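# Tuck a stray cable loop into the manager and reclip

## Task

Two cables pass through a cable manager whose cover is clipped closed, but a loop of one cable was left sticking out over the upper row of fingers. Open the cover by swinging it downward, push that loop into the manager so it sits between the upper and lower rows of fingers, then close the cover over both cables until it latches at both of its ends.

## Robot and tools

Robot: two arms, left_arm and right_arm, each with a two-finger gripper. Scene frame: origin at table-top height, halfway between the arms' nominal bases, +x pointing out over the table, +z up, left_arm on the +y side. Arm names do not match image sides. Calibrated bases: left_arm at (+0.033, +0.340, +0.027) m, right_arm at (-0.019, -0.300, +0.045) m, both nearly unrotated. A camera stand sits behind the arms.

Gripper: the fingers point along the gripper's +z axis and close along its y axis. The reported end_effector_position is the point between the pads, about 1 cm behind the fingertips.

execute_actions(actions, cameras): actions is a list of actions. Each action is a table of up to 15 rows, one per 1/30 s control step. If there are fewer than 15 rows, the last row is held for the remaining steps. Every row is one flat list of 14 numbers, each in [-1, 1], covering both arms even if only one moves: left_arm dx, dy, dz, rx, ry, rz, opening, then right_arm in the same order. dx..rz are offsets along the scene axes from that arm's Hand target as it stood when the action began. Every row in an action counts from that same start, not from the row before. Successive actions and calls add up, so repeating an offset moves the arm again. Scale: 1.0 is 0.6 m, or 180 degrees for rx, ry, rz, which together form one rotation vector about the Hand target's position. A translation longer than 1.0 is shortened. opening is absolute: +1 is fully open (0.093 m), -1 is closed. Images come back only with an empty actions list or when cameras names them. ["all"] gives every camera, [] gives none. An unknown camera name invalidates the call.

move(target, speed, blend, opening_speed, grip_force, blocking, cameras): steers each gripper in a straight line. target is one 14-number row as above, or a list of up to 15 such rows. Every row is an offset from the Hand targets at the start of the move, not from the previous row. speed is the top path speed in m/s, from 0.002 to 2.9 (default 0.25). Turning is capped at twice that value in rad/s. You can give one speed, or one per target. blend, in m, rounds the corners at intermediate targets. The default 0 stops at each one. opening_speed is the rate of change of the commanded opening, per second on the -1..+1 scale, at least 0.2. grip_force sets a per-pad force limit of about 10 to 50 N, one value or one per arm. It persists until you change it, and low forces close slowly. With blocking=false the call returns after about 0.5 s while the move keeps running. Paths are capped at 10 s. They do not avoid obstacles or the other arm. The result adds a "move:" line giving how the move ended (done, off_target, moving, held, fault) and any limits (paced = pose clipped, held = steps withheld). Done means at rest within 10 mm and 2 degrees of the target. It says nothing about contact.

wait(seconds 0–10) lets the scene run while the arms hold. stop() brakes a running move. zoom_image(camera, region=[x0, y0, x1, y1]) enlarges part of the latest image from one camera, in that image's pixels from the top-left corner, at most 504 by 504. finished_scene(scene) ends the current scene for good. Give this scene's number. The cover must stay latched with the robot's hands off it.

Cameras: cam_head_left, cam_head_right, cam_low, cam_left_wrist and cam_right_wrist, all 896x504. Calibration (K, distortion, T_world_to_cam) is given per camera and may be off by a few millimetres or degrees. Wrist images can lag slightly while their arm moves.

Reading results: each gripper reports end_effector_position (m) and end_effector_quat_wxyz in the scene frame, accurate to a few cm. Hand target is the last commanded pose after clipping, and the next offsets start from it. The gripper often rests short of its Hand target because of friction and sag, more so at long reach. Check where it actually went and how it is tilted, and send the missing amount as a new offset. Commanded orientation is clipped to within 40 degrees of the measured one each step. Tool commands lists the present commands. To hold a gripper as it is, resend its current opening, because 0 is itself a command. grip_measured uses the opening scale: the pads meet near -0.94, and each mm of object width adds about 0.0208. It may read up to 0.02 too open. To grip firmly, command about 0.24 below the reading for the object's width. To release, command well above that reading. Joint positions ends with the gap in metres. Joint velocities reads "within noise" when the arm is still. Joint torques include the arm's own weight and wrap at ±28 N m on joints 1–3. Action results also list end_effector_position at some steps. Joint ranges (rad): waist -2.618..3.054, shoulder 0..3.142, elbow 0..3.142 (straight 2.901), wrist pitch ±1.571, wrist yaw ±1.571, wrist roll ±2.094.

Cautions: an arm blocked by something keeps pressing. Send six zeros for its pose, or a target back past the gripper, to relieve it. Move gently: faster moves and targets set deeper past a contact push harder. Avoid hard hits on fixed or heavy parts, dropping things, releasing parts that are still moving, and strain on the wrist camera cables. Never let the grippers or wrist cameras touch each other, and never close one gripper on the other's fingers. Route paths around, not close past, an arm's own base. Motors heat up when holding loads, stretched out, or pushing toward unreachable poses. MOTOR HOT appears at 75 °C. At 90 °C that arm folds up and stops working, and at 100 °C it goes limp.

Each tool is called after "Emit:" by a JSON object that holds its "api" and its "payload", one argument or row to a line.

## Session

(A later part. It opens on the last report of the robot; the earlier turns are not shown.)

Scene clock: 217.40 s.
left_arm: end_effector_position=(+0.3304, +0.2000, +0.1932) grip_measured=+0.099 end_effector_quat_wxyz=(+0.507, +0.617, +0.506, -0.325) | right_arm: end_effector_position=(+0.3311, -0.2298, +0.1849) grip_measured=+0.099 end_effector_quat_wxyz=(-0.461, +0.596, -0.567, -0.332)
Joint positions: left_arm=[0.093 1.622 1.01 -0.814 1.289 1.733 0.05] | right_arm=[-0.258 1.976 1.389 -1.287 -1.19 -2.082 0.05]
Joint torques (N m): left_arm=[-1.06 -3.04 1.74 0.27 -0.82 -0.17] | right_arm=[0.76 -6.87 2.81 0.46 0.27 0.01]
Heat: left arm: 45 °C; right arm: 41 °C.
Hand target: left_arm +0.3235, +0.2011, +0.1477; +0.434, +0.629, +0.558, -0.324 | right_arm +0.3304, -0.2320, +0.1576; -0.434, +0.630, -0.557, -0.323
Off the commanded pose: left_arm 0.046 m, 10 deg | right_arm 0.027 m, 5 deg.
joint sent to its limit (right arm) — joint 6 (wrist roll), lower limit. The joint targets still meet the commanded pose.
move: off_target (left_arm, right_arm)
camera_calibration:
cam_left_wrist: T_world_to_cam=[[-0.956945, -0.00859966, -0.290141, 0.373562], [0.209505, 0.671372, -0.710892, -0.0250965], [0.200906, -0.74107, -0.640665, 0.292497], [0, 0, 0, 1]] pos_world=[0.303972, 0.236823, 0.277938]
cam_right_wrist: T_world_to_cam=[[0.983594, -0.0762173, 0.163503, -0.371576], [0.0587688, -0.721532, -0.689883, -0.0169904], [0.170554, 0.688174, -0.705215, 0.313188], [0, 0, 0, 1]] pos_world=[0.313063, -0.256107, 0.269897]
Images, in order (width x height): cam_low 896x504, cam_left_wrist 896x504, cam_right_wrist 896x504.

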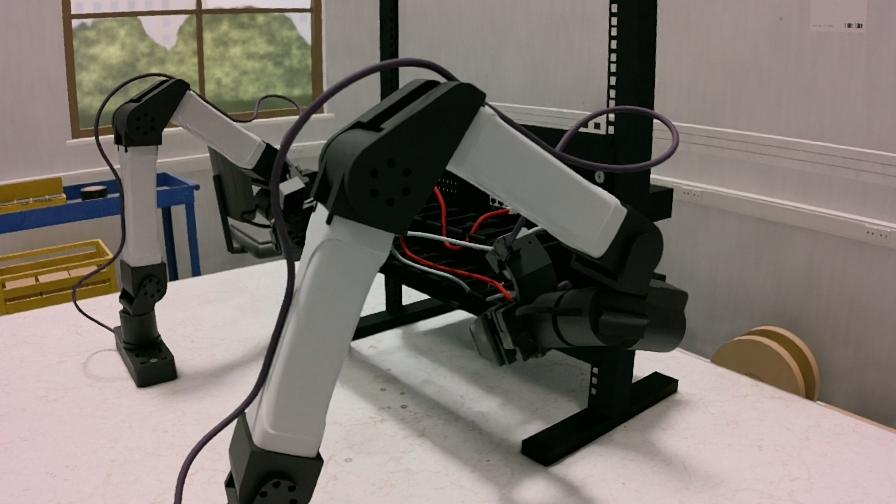

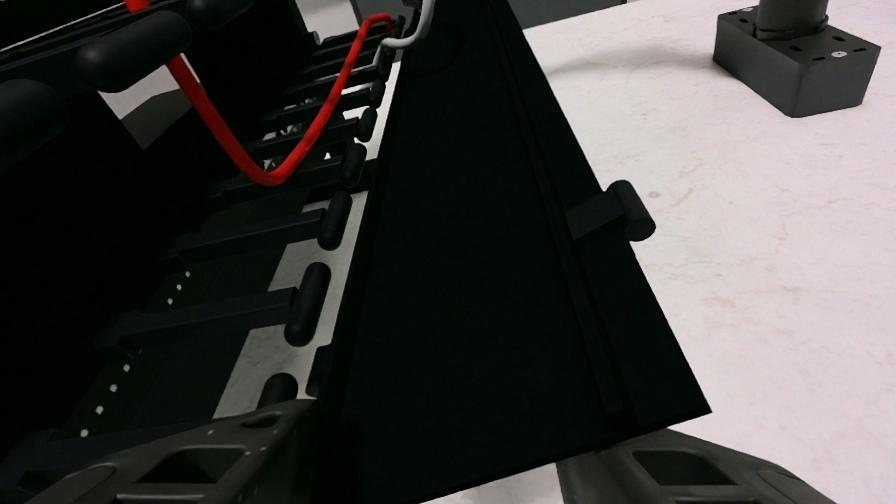

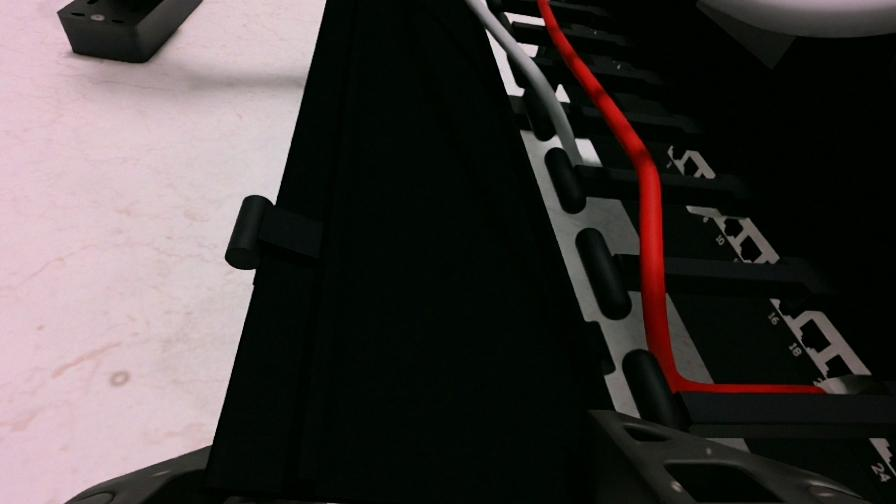

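Emit:
{"api": "move", "payload": {
  "target": [
    [0.008,0,0.085,0,0,0,0.1,0.0,0,0.049,0,0.0,0,0.1],
    [0.008,0.15,0.085,0,0,0,0.1,0.0,0,0.049,0,0.0,0,0.1]
  ],
  "cameras": ["cam_right_wrist","cam_left_wrist"],
  "speed": 0.1
}}

Scene clock: 226.07 s.
left_arm: end_effector_position=(+0.3239, +0.2888, +0.1908) grip_measured=+0.099 end_effector_quat_wxyz=(+0.418, +0.598, +0.614, -0.302) | right_arm: end_effector_position=(+0.3310, -0.2310, +0.1863) grip_measured=+0.099 end_effector_quat_wxyz=(-0.445, +0.609, -0.570, -0.326)
Joint positions: left_arm=[0.364 1.722 1.235 -1.396 1.056 2.072 0.05] | right_arm=[-0.253 1.973 1.418 -1.312 -1.149 -2.082 0.05]
Joint torques (N m): left_arm=[0.29 -7.39 6.64 -0.4 0.61 0.15] | right_arm=[0.59 -10.1 6.01 -0.23 -0.23 -0.06]
Motor temperatures (°C): left_arm=[24 43 34 28 24 23 28] | right_arm=[26 40 38 28 28 24 26]
Heat: left arm: 43 °C; right arm: 40 °C.
Hand target: left_arm +0.3284, +0.2911, +0.1986; +0.434, +0.629, +0.558, -0.323 | right_arm +0.3304, -0.2319, +0.1871; -0.434, +0.630, -0.557, -0.323
Off the commanded pose: left_arm 0.009 m, 8 deg | right_arm 0.001 m, 3 deg.
joint sent to its limit (left arm) — joint 6 (wrist roll), upper limit. The joint targets are off in orientation, not in position.
joint sent to its limit (right arm) — joint 6 (wrist roll), lower limit. The joint targets still meet the commanded pose.
move: off_target (left_arm, right_arm)
camera_calibration:
cam_left_wrist: T_world_to_cam=[[-0.988996, -0.0871021, -0.119585, 0.367987], [0.000800952, 0.805151, -0.59307, -0.0785701], [0.147942, -0.586639, -0.796221, 0.360349], [0, 0, 0, 1]] pos_world=[0.31069, 0.306708, 0.284325]
cam_right_wrist: T_world_to_cam=[[0.985362, -0.0534277, 0.161889, -0.366786], [0.0681583, -0.746955, -0.661372, -0.0311153], [0.156259, 0.662725, -0.732379, 0.31893], [0, 0, 0, 1]] pos_world=[0.313702, -0.254201, 0.272377]
Images, in order (width x height): cam_left_wrist 896x504, cam_right_wrist 896x504.

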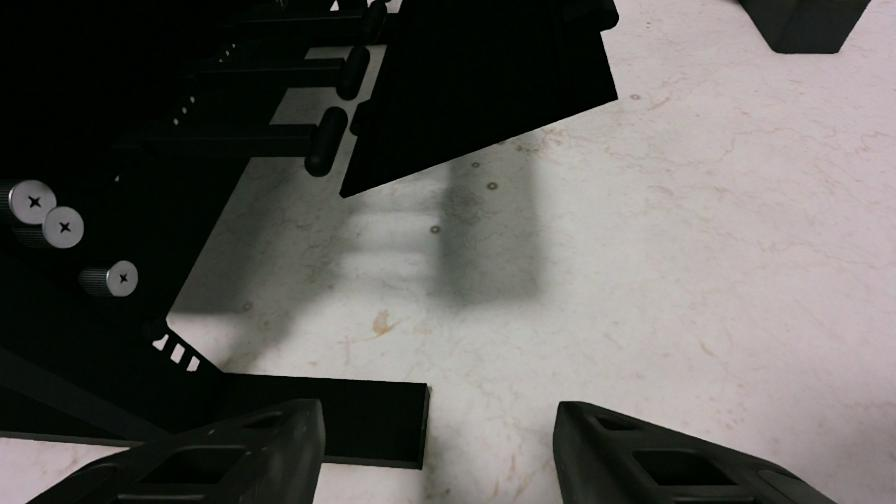

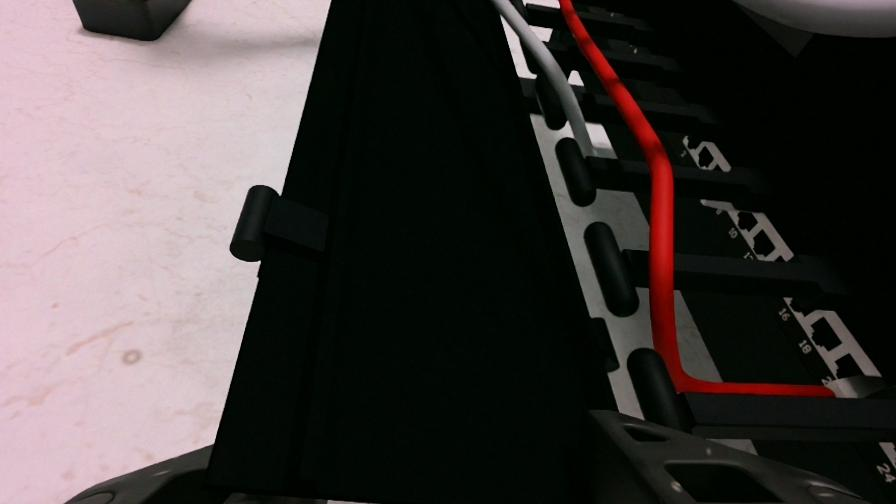

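Emit:
{"api": "move", "payload": {
  "target": [
    [-0.04,-0.02,-0.043,0,0,0,-0.95,0.0,0,0.0,0,0.0,0,0.1],
    [-0.04,-0.148,-0.043,0,0,0,-0.95,0.0,0,0.0,0,0.0,0,0.1],
    [-0.04,-0.148,-0.015,0,0,0,-0.95,0.0,0,0.0,0,0.0,0,0.1]
  ],
  "cameras": ["cam_right_wrist","cam_left_wrist"],
  "speed": 0.1
}}

Scene clock: 236.10 s.
left_arm: end_effector_position=(+0.2985, +0.2046, +0.1706) grip_measured=-0.946 end_effector_quat_wxyz=(+0.412, +0.622, +0.575, -0.336) | right_arm: end_effector_position=(+0.3310, -0.2310, +0.1863) grip_measured=+0.099 end_effector_quat_wxyz=(-0.445, +0.609, -0.570, -0.326)
Joint positions: left_arm=[0.081 1.569 0.977 -0.979 1.121 1.712 0] | right_arm=[-0.253 1.973 1.418 -1.312 -1.149 -2.082 0.05]
Joint torques (N m): left_arm=[-0.05 -8.55 7.05 0.14 0.87 -0.06] | right_arm=[0.61 -10.15 5.93 -0.21 -0.27 -0.04]
Heat: left arm: 42 °C; right arm: 40 °C.
Hand target: left_arm +0.3043, +0.2022, +0.1896; +0.434, +0.629, +0.558, -0.324 | right_arm +0.3304, -0.2319, +0.1871; -0.434, +0.630, -0.557, -0.323
Off the commanded pose: left_arm 0.020 m, 4 deg | right_arm 0.001 m, 3 deg.
joint sent to its limit (right arm) — joint 6 (wrist roll), lower limit. The joint targets still meet the commanded pose.
move: off_target (left_arm, right_arm)
camera_calibration:
cam_left_wrist: T_world_to_cam=[[-0.992904, 0.0159891, -0.117835, 0.312799], [0.0865154, 0.776965, -0.62357, -0.0373491], [0.0815836, -0.62934, -0.772836, 0.32319], [0, 0, 0, 1]] pos_world=[0.287444, 0.227414, 0.263342]
cam_right_wrist: T_world_to_cam=[[0.985362, -0.0534277, 0.161889, -0.366786], [0.0681583, -0.746955, -0.661372, -0.0311153], [0.156259, 0.662725, -0.732379, 0.31893], [0, 0, 0, 1]] pos_world=[0.313702, -0.254201, 0.272377]
Images, in order (width x height): cam_left_wrist 896x504, cam_right_wrist 896x504.

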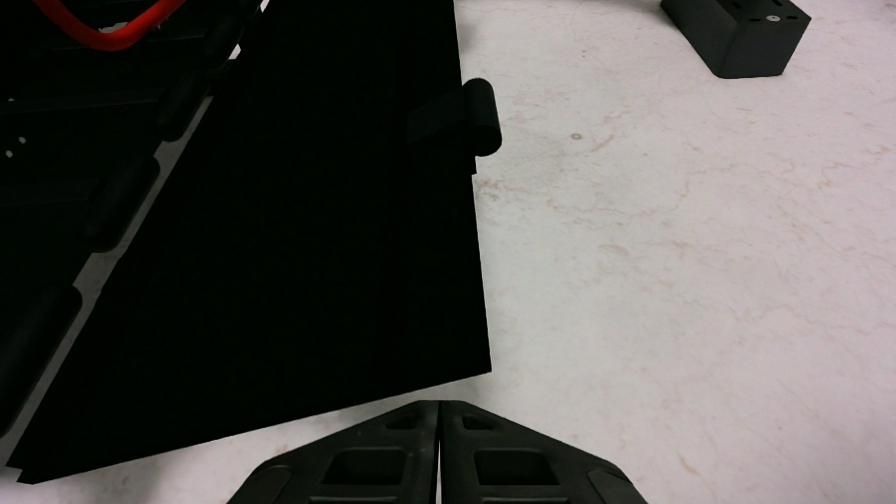

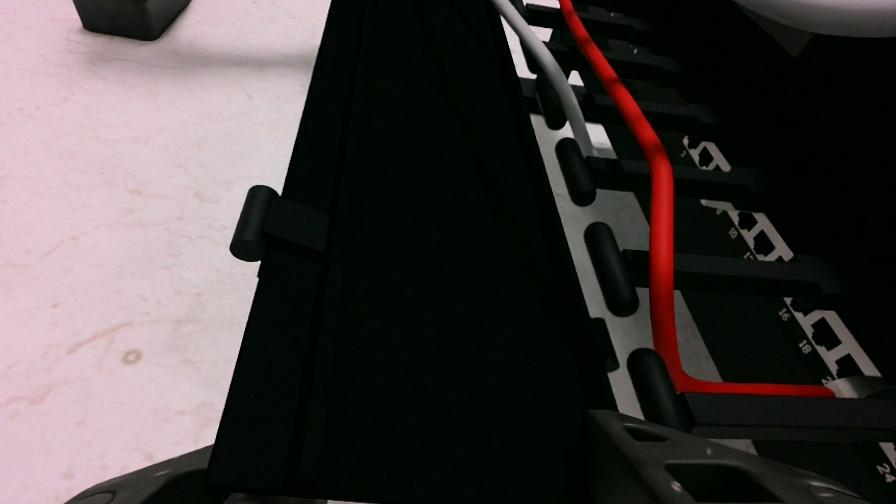

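Emit:
{"api": "move", "payload": {
  "target": [
    [0,0,0,0,0,0,-0.95,0.0,-0.11,-0.003,0,0.0,0,0.1],
    [0,0,0,0,0,0,-0.95,0.0,-0.14,0.06,0,0.0,0,0.1]
  ],
  "cameras": ["cam_right_wrist","cam_left_wrist"],
  "speed": 0.1
}}

Scene clock: 246.97 s.
left_arm: end_effector_position=(+0.2978, +0.2050, +0.1700) grip_measured=-0.946 end_effector_quat_wxyz=(+0.409, +0.621, +0.577, -0.337) | right_arm: end_effector_position=(+0.3301, -0.3136, +0.2078) grip_measured=+0.099 end_effector_quat_wxyz=(+0.406, -0.576, +0.653, +0.278)
Joint positions: left_arm=[0.081 1.569 0.977 -0.984 1.117 1.71 0] | right_arm=[-0.458 1.973 1.587 -1.516 -0.994 -2.082 0.05]
Joint torques (N m): left_arm=[-0.06 -8.54 6.97 0.19 0.92 -0.02] | right_arm=[-0.46 -12.21 6.76 -0.37 -0.63 -0.01]
Heat: left arm: 42 °C; right arm: 41 °C.
Hand target: left_arm +0.3043, +0.2023, +0.1896; +0.434, +0.629, +0.558, -0.324 | right_arm +0.3304, -0.3159, +0.2232; +0.434, -0.630, +0.557, +0.323
Off the commanded pose: left_arm 0.021 m, 4 deg | right_arm 0.015 m, 14 deg.
joint sent to its limit (right arm) — joint 6 (wrist roll), lower limit. The joint targets are off in orientation, not in position.
move: off_target (left_arm, right_arm)
camera_calibration:
cam_left_wrist: T_world_to_cam=[[-0.99371, 0.0150938, -0.110966, 0.311304], [0.0812376, 0.779191, -0.6215, -0.0371186], [0.0770831, -0.626605, -0.775515, 0.324255], [0, 0, 0, 1]] pos_world=[0.287366, 0.227404, 0.26294]
cam_right_wrist: T_world_to_cam=[[0.976954, -0.190831, 0.0956231, -0.400283], [-0.10575, -0.821877, -0.559763, -0.0657413], [0.18541, 0.536751, -0.823117, 0.359332], [0, 0, 0, 1]] pos_world=[0.317482, -0.323289, 0.297249]
Images, in order (width x height): cam_left_wrist 896x504, cam_right_wrist 896x504.

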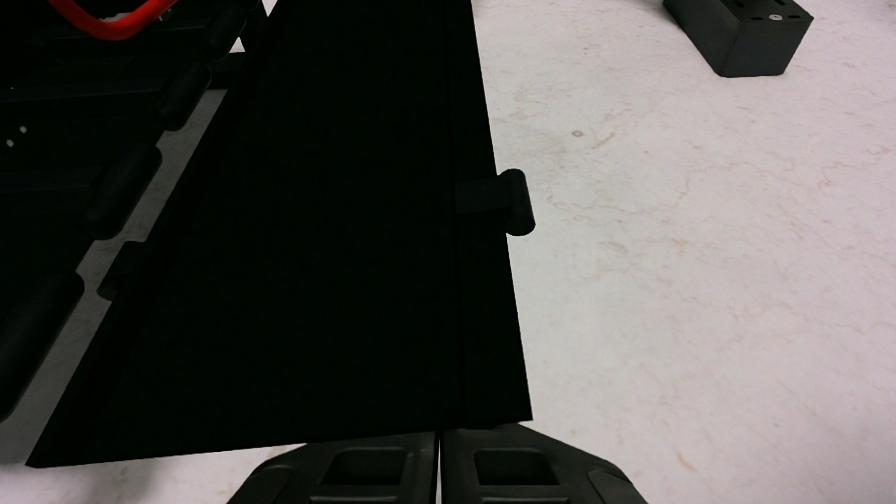

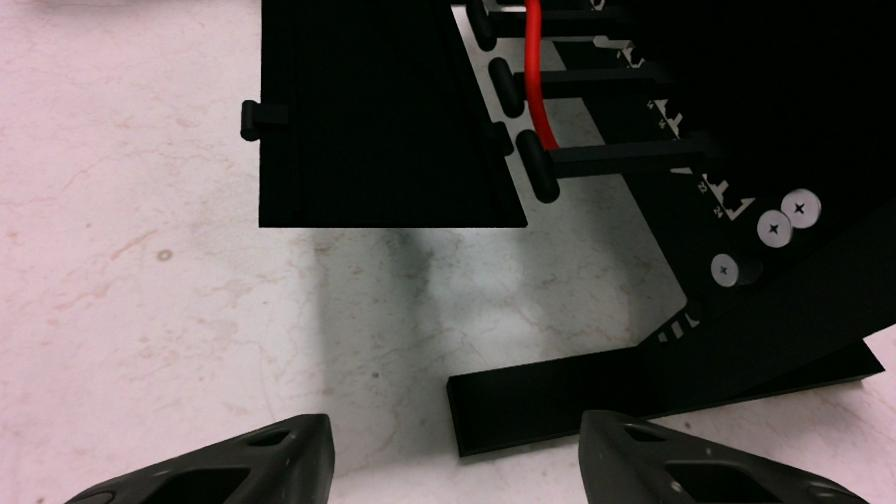

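Emit:
{"api": "move", "payload": {
  "target": [
    [0.0,0,-0.06,0,0,0,-0.95,0,0,0,0,0,0,0.1],
    [0.015,0,-0.13,0,0,0,-0.95,0.0,0,0,0,0.0,0,0.1]
  ],
  "cameras": ["cam_right_wrist","cam_left_wrist"],
  "speed": 0.08
}}

Scene clock: 251.67 s.
left_arm: end_effector_position=(+0.3128, +0.2060, +0.1097) grip_measured=-0.946 end_effector_quat_wxyz=(+0.422, +0.630, +0.567, -0.320) | right_arm: end_effector_position=(+0.3296, -0.3136, +0.2077) grip_measured=+0.099 end_effector_quat_wxyz=(+0.405, -0.576, +0.654, +0.279)
Joint positions: left_arm=[0.081 1.712 0.862 -0.675 1.116 1.71 0] | right_arm=[-0.458 1.973 1.587 -1.518 -0.992 -2.082 0.05]
Joint torques (N m): left_arm=[-0.2 -6.39 3.37 0.5 0.92 -0.07] | right_arm=[-0.57 -12.12 6.87 -0.4 -0.62 -0.04]
Heat: left arm: 41 °C; right arm: 41 °C.
Hand target: left_arm +0.3135, +0.2023, +0.1117; +0.435, +0.629, +0.558, -0.323 | right_arm +0.3304, -0.3160, +0.2231; +0.434, -0.630, +0.557, +0.323
Off the commanded pose: left_arm 0.004 m, 2 deg | right_arm 0.016 m, 14 deg.
joint sent to its limit (right arm) — joint 6 (wrist roll), lower limit. The joint targets are off in orientation, not in position.
move: off_target (right_arm)
camera_calibration:
cam_left_wrist: T_world_to_cam=[[-0.986954, 0.015664, -0.160239, 0.322739], [0.112031, 0.781612, -0.613622, -0.0875245], [0.115633, -0.623569, -0.77317, 0.264022], [0, 0, 0, 1]] pos_world=[0.297805, 0.227991, 0.202142]
cam_right_wrist: T_world_to_cam=[[0.977323, -0.19023, 0.093014, -0.399199], [-0.106851, -0.82227, -0.558977, -0.0657502], [0.182817, 0.536362, -0.82395, 0.36018], [0, 0, 0, 1]] pos_world=[0.317274, -0.323191, 0.297148]
Images, in order (width x height): cam_left_wrist 896x504, cam_right_wrist 896x504.

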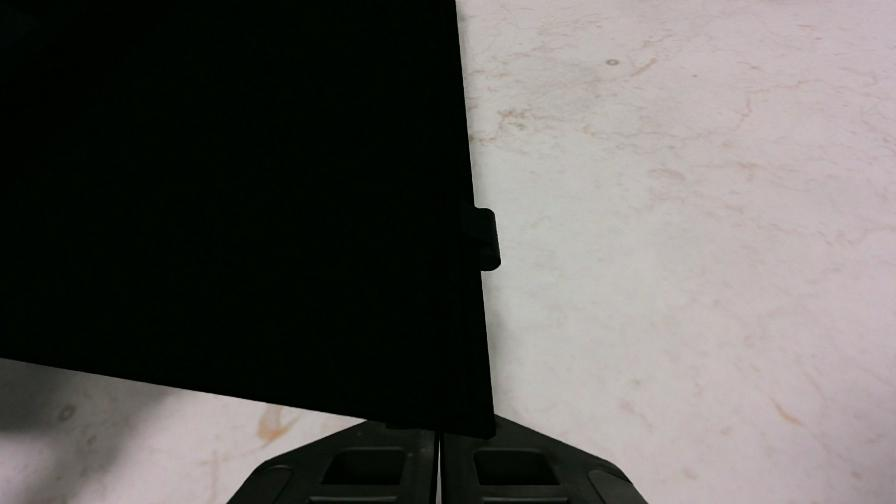

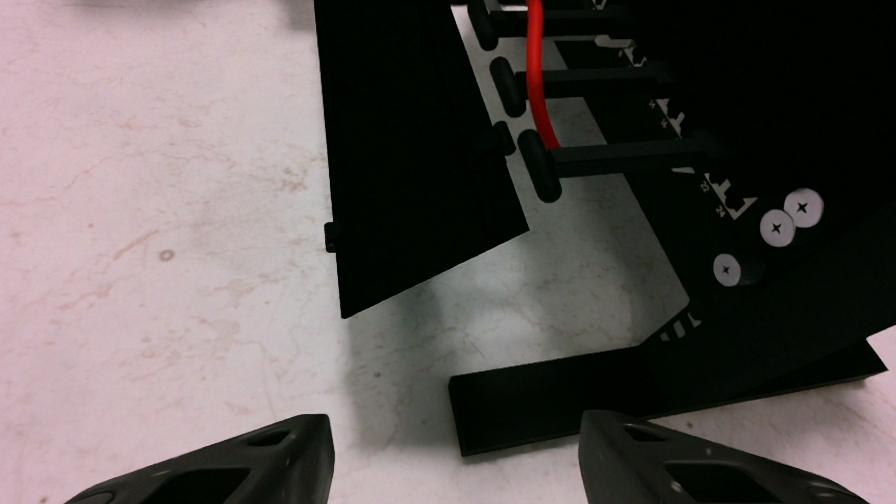

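Emit:
{"api": "move", "payload": {
  "target": [
    [0.03,0,-0.04,0,0,0,-0.95,0,0,0,0,0,0,0.1],
    [0.065,0,-0.055,0,0,0,-0.95,0.0,0,0,0,0.0,0,0.1],
    [0.03,0,-0.055,0,0,0,-0.95,0.0,0,0,0,0.0,0,0.1],
    [0.0,0.17,-0.02,0,0,0,-0.95,0.0,0,0,0,0.0,0,0.1]
  ],
  "cameras": ["cam_right_wrist","cam_left_wrist"],
  "speed": 0.08
}}

Scene clock: 258.97 s.
left_arm: end_effector_position=(+0.3074, +0.3010, +0.0879) grip_measured=-0.946 end_effector_quat_wxyz=(+0.404, +0.585, +0.638, -0.296) | right_arm: end_effector_position=(+0.3296, -0.3136, +0.2077) grip_measured=+0.099 end_effector_quat_wxyz=(+0.405, -0.576, +0.654, +0.279)
Joint positions: left_arm=[0.42 1.843 0.949 -1.015 1.014 2.073 0] | right_arm=[-0.458 1.973 1.587 -1.518 -0.992 -2.082 0.05]
Joint torques (N m): left_arm=[0.34 -10.13 5 -0.49 0.61 0.12] | right_arm=[-0.43 -12.05 6.98 -0.36 -0.65 -0.01]
Heat: left arm: 41 °C; right arm: 42 °C.
Hand target: left_arm +0.3134, +0.3043, +0.0997; +0.434, +0.629, +0.558, -0.323 | right_arm +0.3304, -0.3160, +0.2231; +0.434, -0.630, +0.557, +0.323
Off the commanded pose: left_arm 0.014 m, 12 deg | right_arm 0.016 m, 14 deg.
joint sent to its limit (left arm) — joint 6 (wrist roll), upper limit. The joint targets are off in orientation, not in position.
joint sent to its limit (right arm) — joint 6 (wrist roll), lower limit. The joint targets are off in orientation, not in position.
move: off_target (left_arm, right_arm)
camera_calibration:
cam_left_wrist: T_world_to_cam=[[-0.988445, -0.125724, -0.0846777, 0.348833], [-0.0555023, 0.820021, -0.569636, -0.138569], [0.141055, -0.558354, -0.817524, 0.283412], [0, 0, 0, 1]] pos_world=[0.297135, 0.31573, 0.182301]
cam_right_wrist: T_world_to_cam=[[0.977323, -0.19023, 0.093014, -0.399199], [-0.106851, -0.82227, -0.558977, -0.0657502], [0.182817, 0.536362, -0.82395, 0.36018], [0, 0, 0, 1]] pos_world=[0.317274, -0.323191, 0.297148]
Images, in order (width x height): cam_left_wrist 896x504, cam_right_wrist 896x504.

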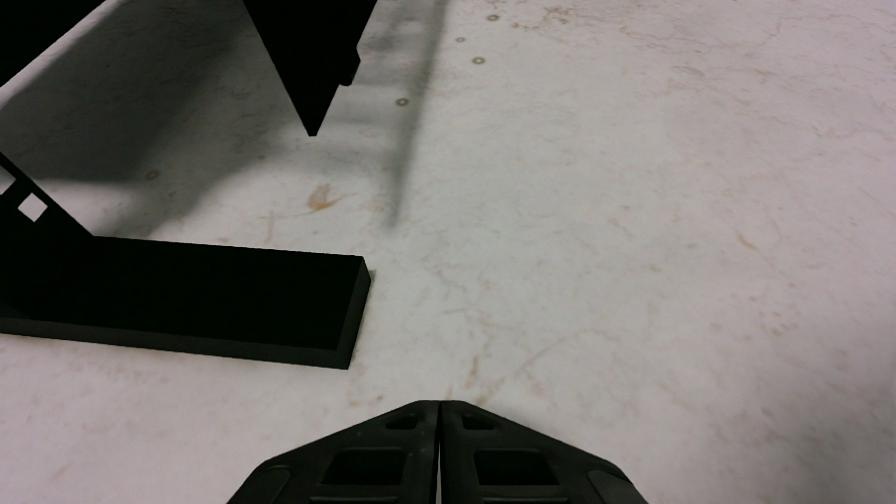

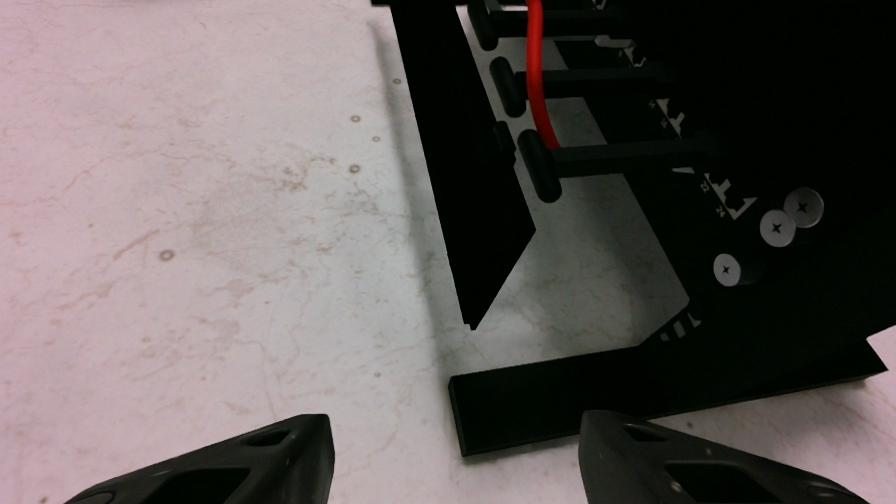

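Emit:
{"api": "move", "payload": {
  "target": [
    [-0.156,0,0.25,0,0,0,-0.95,-0.2,0,0.1,0,0,0,0.1],
    [-0.139,-0.39,0.35,-0.068,0.025,0.496,-0.5,-0.18,0.25,0.13,0.068,0.025,-0.496,-0.5]
  ],
  "cameras": ["all"],
  "speed": 0.25
}}

Scene clock: 271.13 s.
left_arm: end_effector_position=(+0.2285, +0.0746, +0.2960) grip_measured=-0.502 end_effector_quat_wxyz=(+0.561, +0.017, +0.828, +0.013) | right_arm: end_effector_position=(+0.2219, -0.1677, +0.2917) grip_measured=-0.498 end_effector_quat_wxyz=(+0.569, -0.010, +0.822, -0.008)
Joint positions: left_arm=[-1.407 1.469 1.327 -1.089 -1.167 -1.16 0.021] | right_arm=[1.01 0.854 0.759 -0.525 0.919 0.488 0.021]
Joint torques (N m): left_arm=[-0.09 -5.2 7.88 0.78 -0.93 -0.26] | right_arm=[0.59 -0.38 8.8 1.42 0.36 0.14]
Heat: left arm: 40 °C; right arm: 41 °C.
Hand target: left_arm +0.2300, +0.0703, +0.3097; +0.574, +0.000, +0.819, +0.000 | right_arm +0.2225, -0.1660, +0.3012; +0.574, -0.001, +0.819, -0.001
Off the commanded pose: left_arm 0.014 m, 3 deg | right_arm 0.010 m, 2 deg.
move: off_target (left_arm); target 2's new opening was sent with left_arm's hand 0.014 m and 3 deg from that target
camera_calibration:
cam_left_wrist: T_world_to_cam=[[-0.0299735, -0.999015, -0.0327339, 0.0906951], [-0.727866, 0.0442598, -0.684289, 0.406739], [0.685064, 0.00331538, -0.728476, 0.145703], [0, 0, 0, 1]] pos_world=[0.198954, 0.0721205, 0.387437]
cam_right_wrist: T_world_to_cam=[[0.000232941, -0.999881, 0.0153968, -0.170375], [-0.709541, -0.0110148, -0.704578, 0.401906], [0.704664, -0.0107605, -0.709459, 0.129805], [0, 0, 0, 1]] pos_world=[0.19374, -0.164531, 0.377888]

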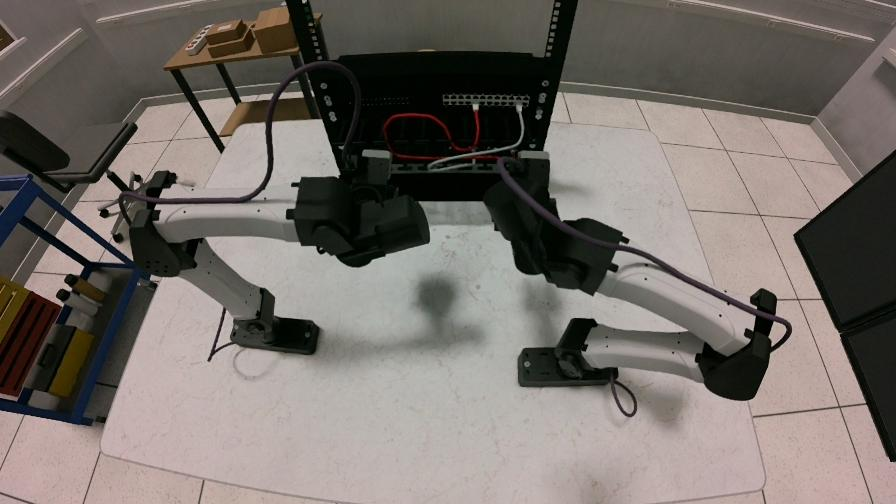

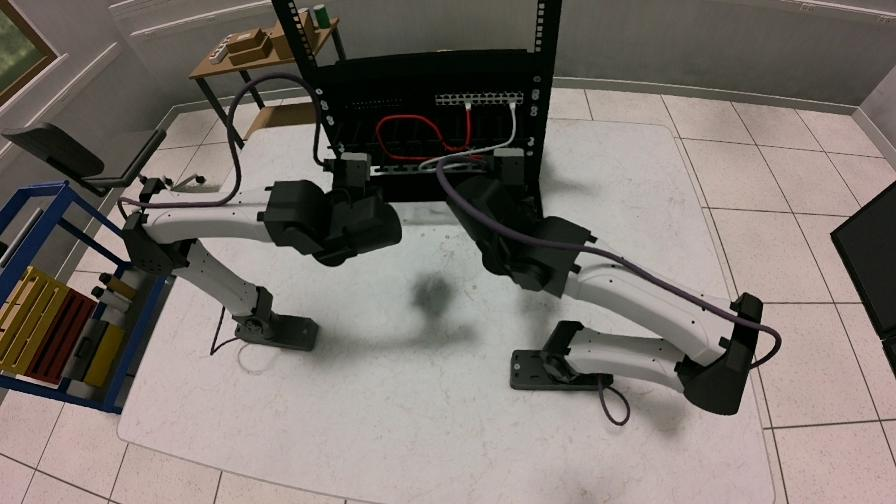

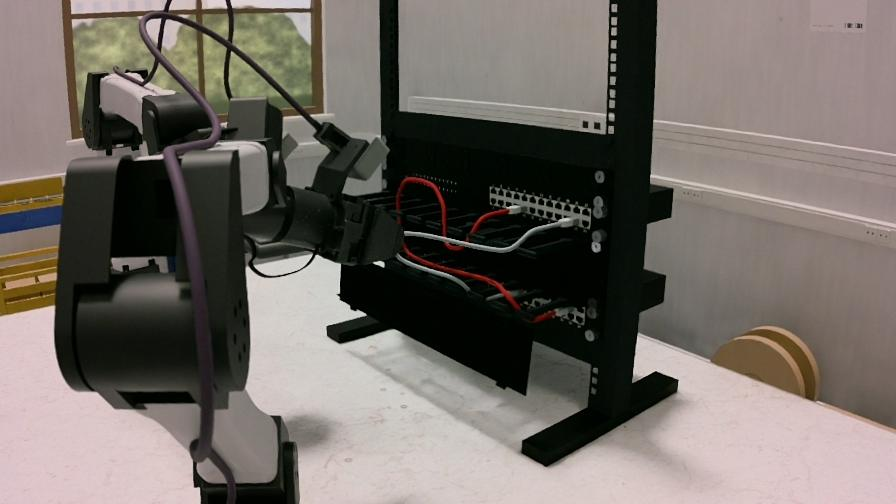

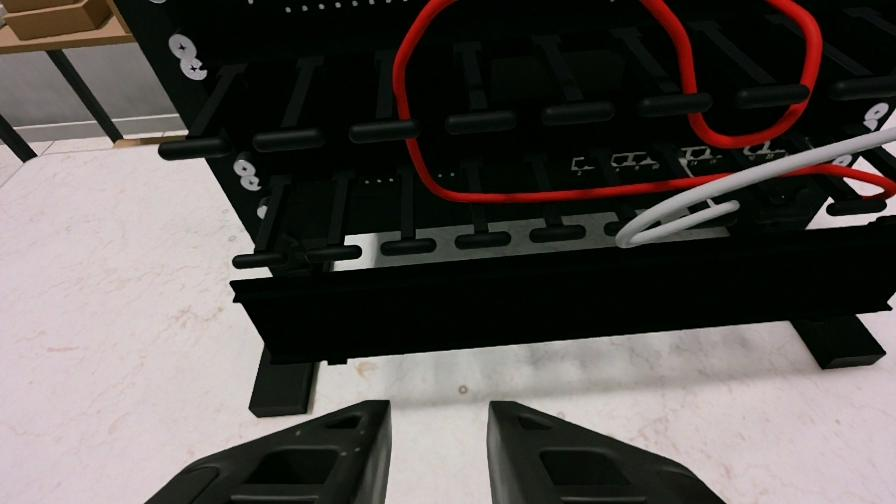

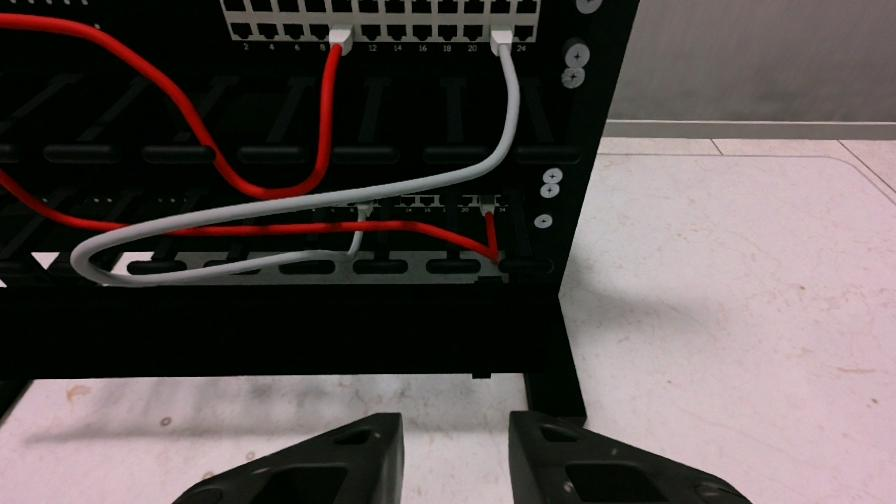

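Emit:
{"api": "move", "payload": {
  "target": [0.12,-0.05,0.04,0.47,0,-0.171,-0.1,-0.05,-0.05,0,0,0,0,-0.5],
  "cameras": ["all"],
  "speed": 0.2
}}

Scene clock: 293.50 s.
left_arm: end_effector_position=(+0.2983, +0.0457, +0.3220) grip_measured=-0.102 end_effector_quat_wxyz=(+0.389, +0.590, +0.573, +0.415) | right_arm: end_effector_position=(+0.1934, -0.1949, +0.2974) grip_measured=-0.498 end_effector_quat_wxyz=(+0.571, -0.008, +0.821, -0.005)
Joint positions: left_arm=[-1.205 1.562 1.453 -0.753 -1.087 0.816 0.04] | right_arm=[1.093 0.706 0.759 -0.734 0.985 0.575 0.021]
Joint torques (N m): left_arm=[0.69 -6.86 7.8 1.54 -0.39 0] | right_arm=[0.5 0.01 6.89 1.35 0.45 0.11]
Heat: left arm: 39 °C; right arm: 41 °C.
Hand target: left_arm +0.3020, +0.0404, +0.3336; +0.406, +0.579, +0.579, +0.406 | right_arm +0.1924, -0.1959, +0.3011; +0.574, -0.001, +0.819, -0.001
Off the commanded pose: left_arm 0.013 m, 3 deg | right_arm 0.004 m, 1 deg.
move: off_target (left_arm)
camera_calibration:
cam_left_wrist: T_world_to_cam=[[-0.370952, 0.039211, -0.927824, 0.407248], [-0.39349, 0.898348, 0.195286, 0.0544855], [0.841166, 0.437531, -0.317814, -0.0816757], [0, 0, 0, 1]] pos_world=[0.241212, -0.0291799, 0.341257]
cam_right_wrist: T_world_to_cam=[[0.0000910883, -0.999973, 0.00740763, -0.195168], [-0.706451, -0.00530719, -0.707742, 0.386864], [0.707762, -0.00516866, -0.706432, 0.153258], [0, 0, 0, 1]] pos_world=[0.164848, -0.192317, 0.383512]

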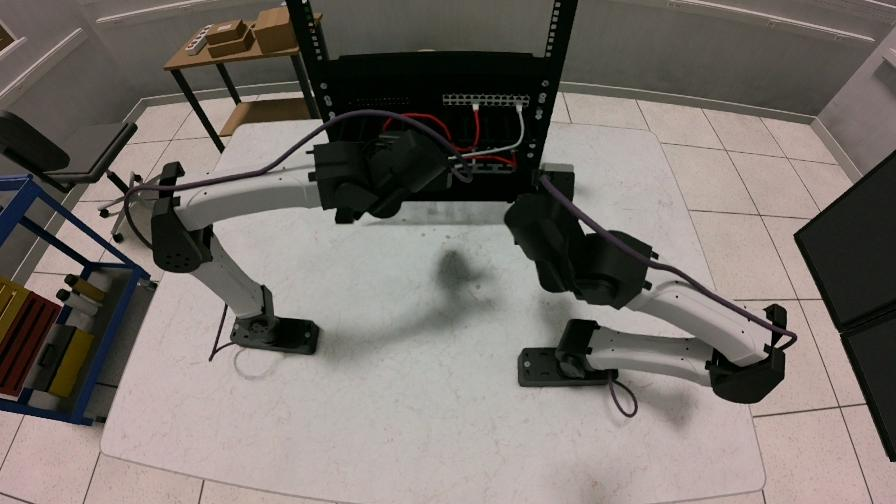

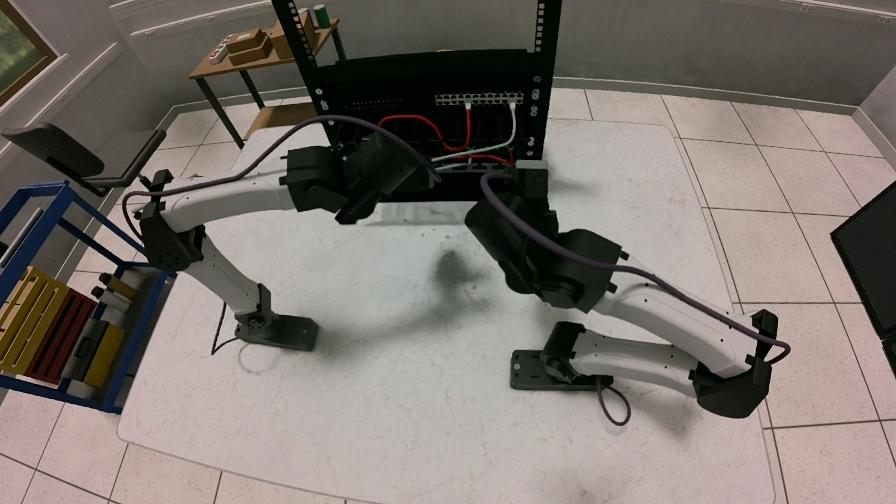

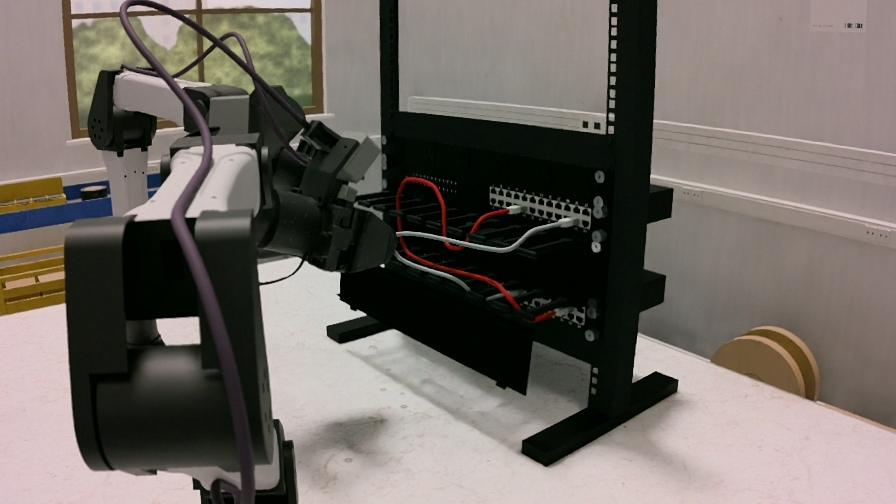

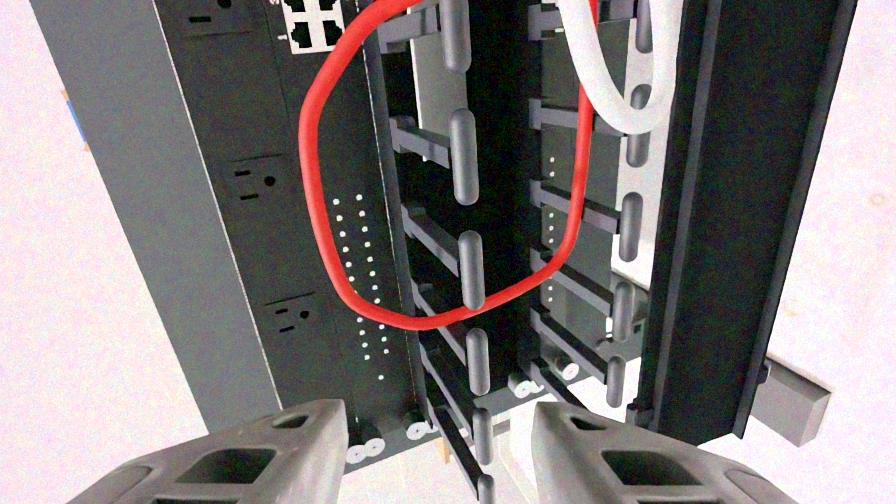

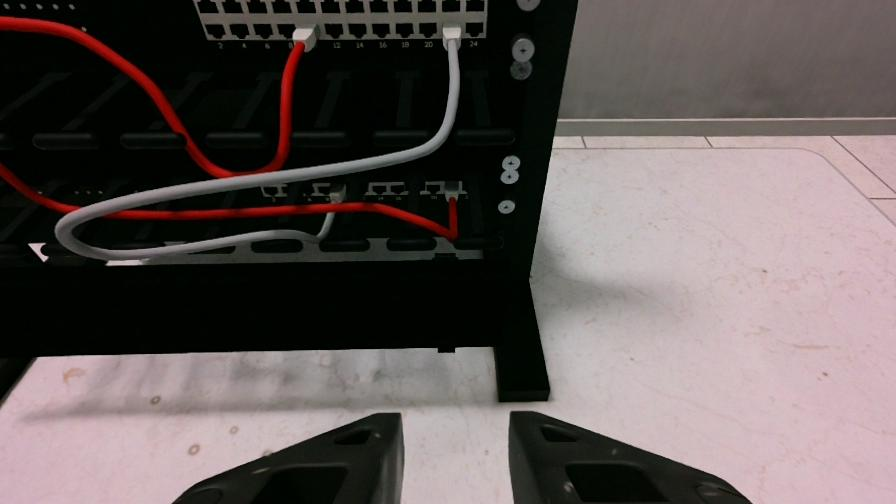

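Emit:
{"api": "move", "payload": {
  "target": [0.078,-0.052,0.015,0,0,0,0,0,0,0,0,0,0,-0.5],
  "cameras": ["cam_left_wrist","cam_low"],
  "speed": 0.1
}}

Scene clock: 302.60 s.
left_arm: end_effector_position=(+0.3446, +0.0158, +0.3286) grip_measured=-0.002 end_effector_quat_wxyz=(+0.386, +0.591, +0.575, +0.414) | right_arm: end_effector_position=(+0.1934, -0.1949, +0.2974) grip_measured=-0.498 end_effector_quat_wxyz=(+0.571, -0.008, +0.821, -0.005)
Joint positions: left_arm=[-1.112 1.719 1.631 -0.67 -1.022 0.94 0.045] | right_arm=[1.093 0.706 0.759 -0.734 0.985 0.575 0.021]
Joint torques (N m): left_arm=[0.51 -8.23 8.46 1.71 -0.32 -0.04] | right_arm=[0.5 -0.14 6.79 1.36 0.43 0.09]
Motor temperatures (°C): left_arm=[24 38 37 29 24 23 28] | right_arm=[26 36 41 29 28 24 26]
Heat: left arm: 38 °C; right arm: 41 °C.
Hand target: left_arm +0.3487, +0.0091, +0.3427; +0.406, +0.579, +0.579, +0.406 | right_arm +0.1924, -0.1959, +0.3011; +0.574, -0.001, +0.819, -0.001
Off the commanded pose: left_arm 0.016 m, 3 deg | right_arm 0.004 m, 1 deg.
move: off_target (left_arm)
camera_calibration:
cam_left_wrist: T_world_to_cam=[[-0.376828, 0.0400428, -0.925417, 0.432973], [-0.395342, 0.896546, 0.199776, 0.0975375], [0.837679, 0.441137, -0.322013, -0.102916], [0, 0, 0, 1]] pos_world=[0.287927, -0.0593843, 0.348055]
Images, in order (width x height): cam_low 896x504, cam_left_wrist 896x504.

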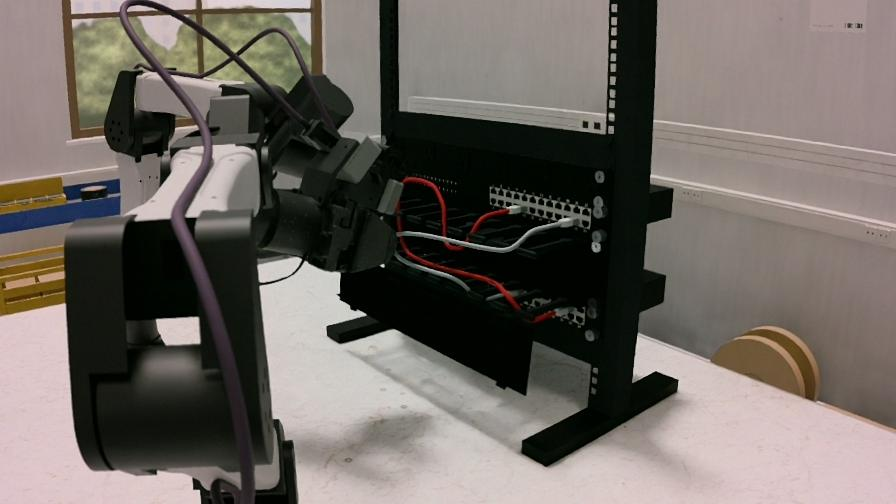

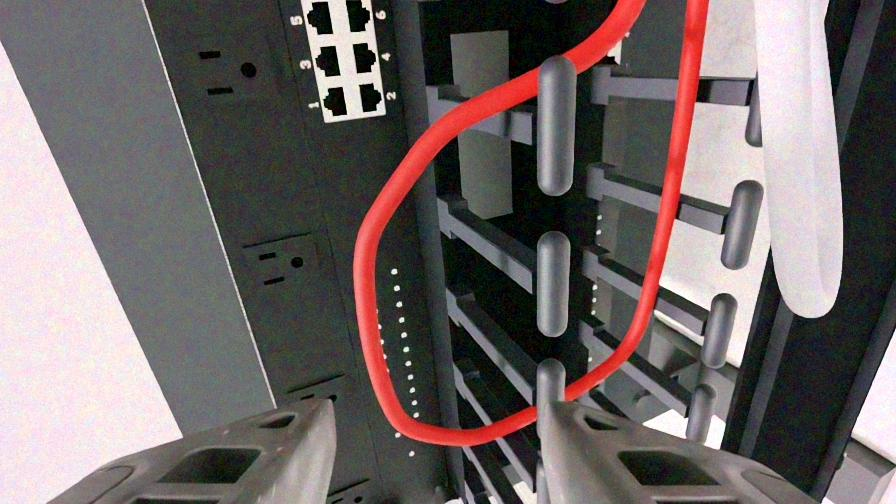

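Emit:
{"api": "move", "payload": {
  "target": [
    [0.03,0.024,0.006,0,0,0,-0.3,0,0,0,0,0,0,-0.5],
    [0.085,0.024,0.004,0,0,0,-0.3,0,0,0,0,0,0,-0.5]
  ],
  "cameras": ["cam_left_wrist","cam_low","cam_head_right"],
  "speed": 0.08
}}

Scene clock: 311.10 s.
left_arm: end_effector_position=(+0.3952, +0.0308, +0.3280) grip_measured=-0.298 end_effector_quat_wxyz=(+0.381, +0.592, +0.578, +0.413) | right_arm: end_effector_position=(+0.1934, -0.1949, +0.2974) grip_measured=-0.498 end_effector_quat_wxyz=(+0.571, -0.008, +0.821, -0.005)
Joint positions: left_arm=[-0.972 1.745 1.639 -0.541 -0.912 1.084 0.031] | right_arm=[1.093 0.706 0.759 -0.734 0.985 0.575 0.021]
Joint torques (N m): left_arm=[0.38 -8.68 8.73 1.9 -0.26 0] | right_arm=[0.54 -0.16 6.94 1.35 0.46 0.11]
Heat: left arm: 39 °C; right arm: 41 °C.
Hand target: left_arm +0.3998, +0.0235, +0.3452; +0.406, +0.579, +0.579, +0.406 | right_arm +0.1924, -0.1959, +0.3011; +0.574, -0.001, +0.819, -0.001
Off the commanded pose: left_arm 0.019 m, 3 deg | right_arm 0.004 m, 1 deg.
move: off_target (left_arm)
camera_calibration:
cam_left_wrist: T_world_to_cam=[[-0.386556, 0.0402531, -0.921387, 0.453366], [-0.396954, 0.894511, 0.205616, 0.102947], [0.832468, 0.44523, -0.3298, -0.147671], [0, 0, 0, 1]] pos_world=[0.339048, -0.044589, 0.347857]
Images, in order (width x height): cam_head_right 896x504, cam_low 896x504, cam_left_wrist 896x504.

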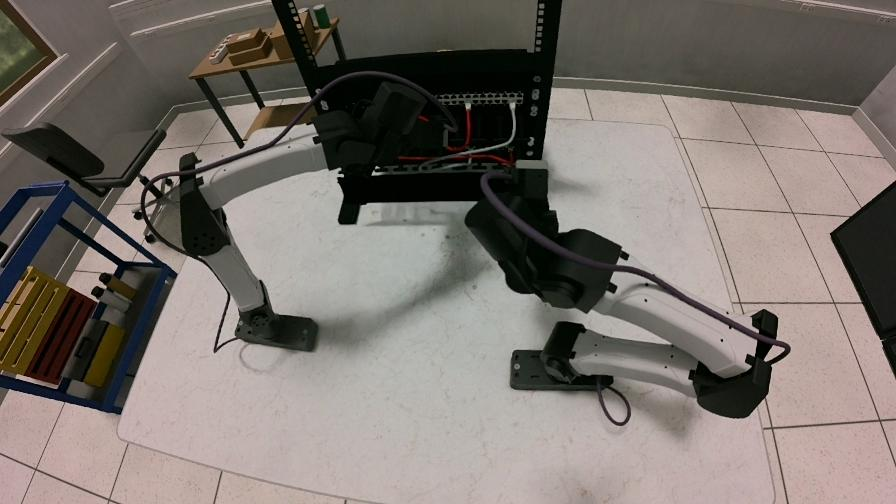

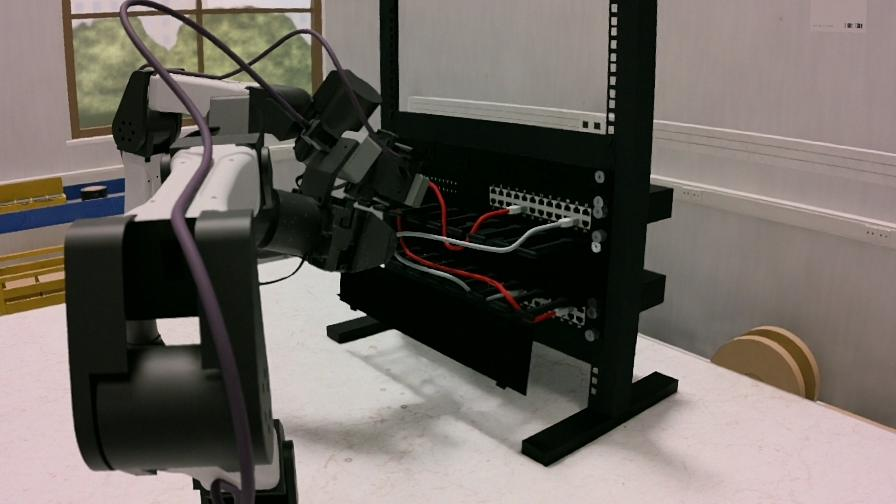

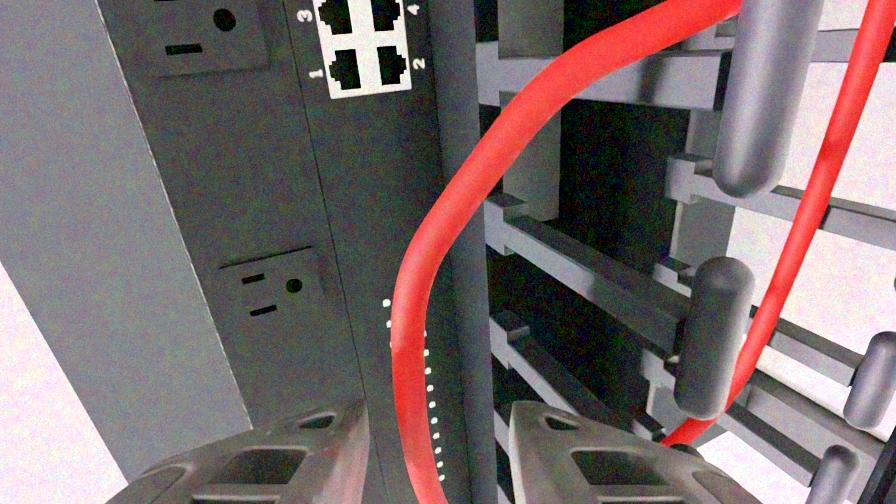

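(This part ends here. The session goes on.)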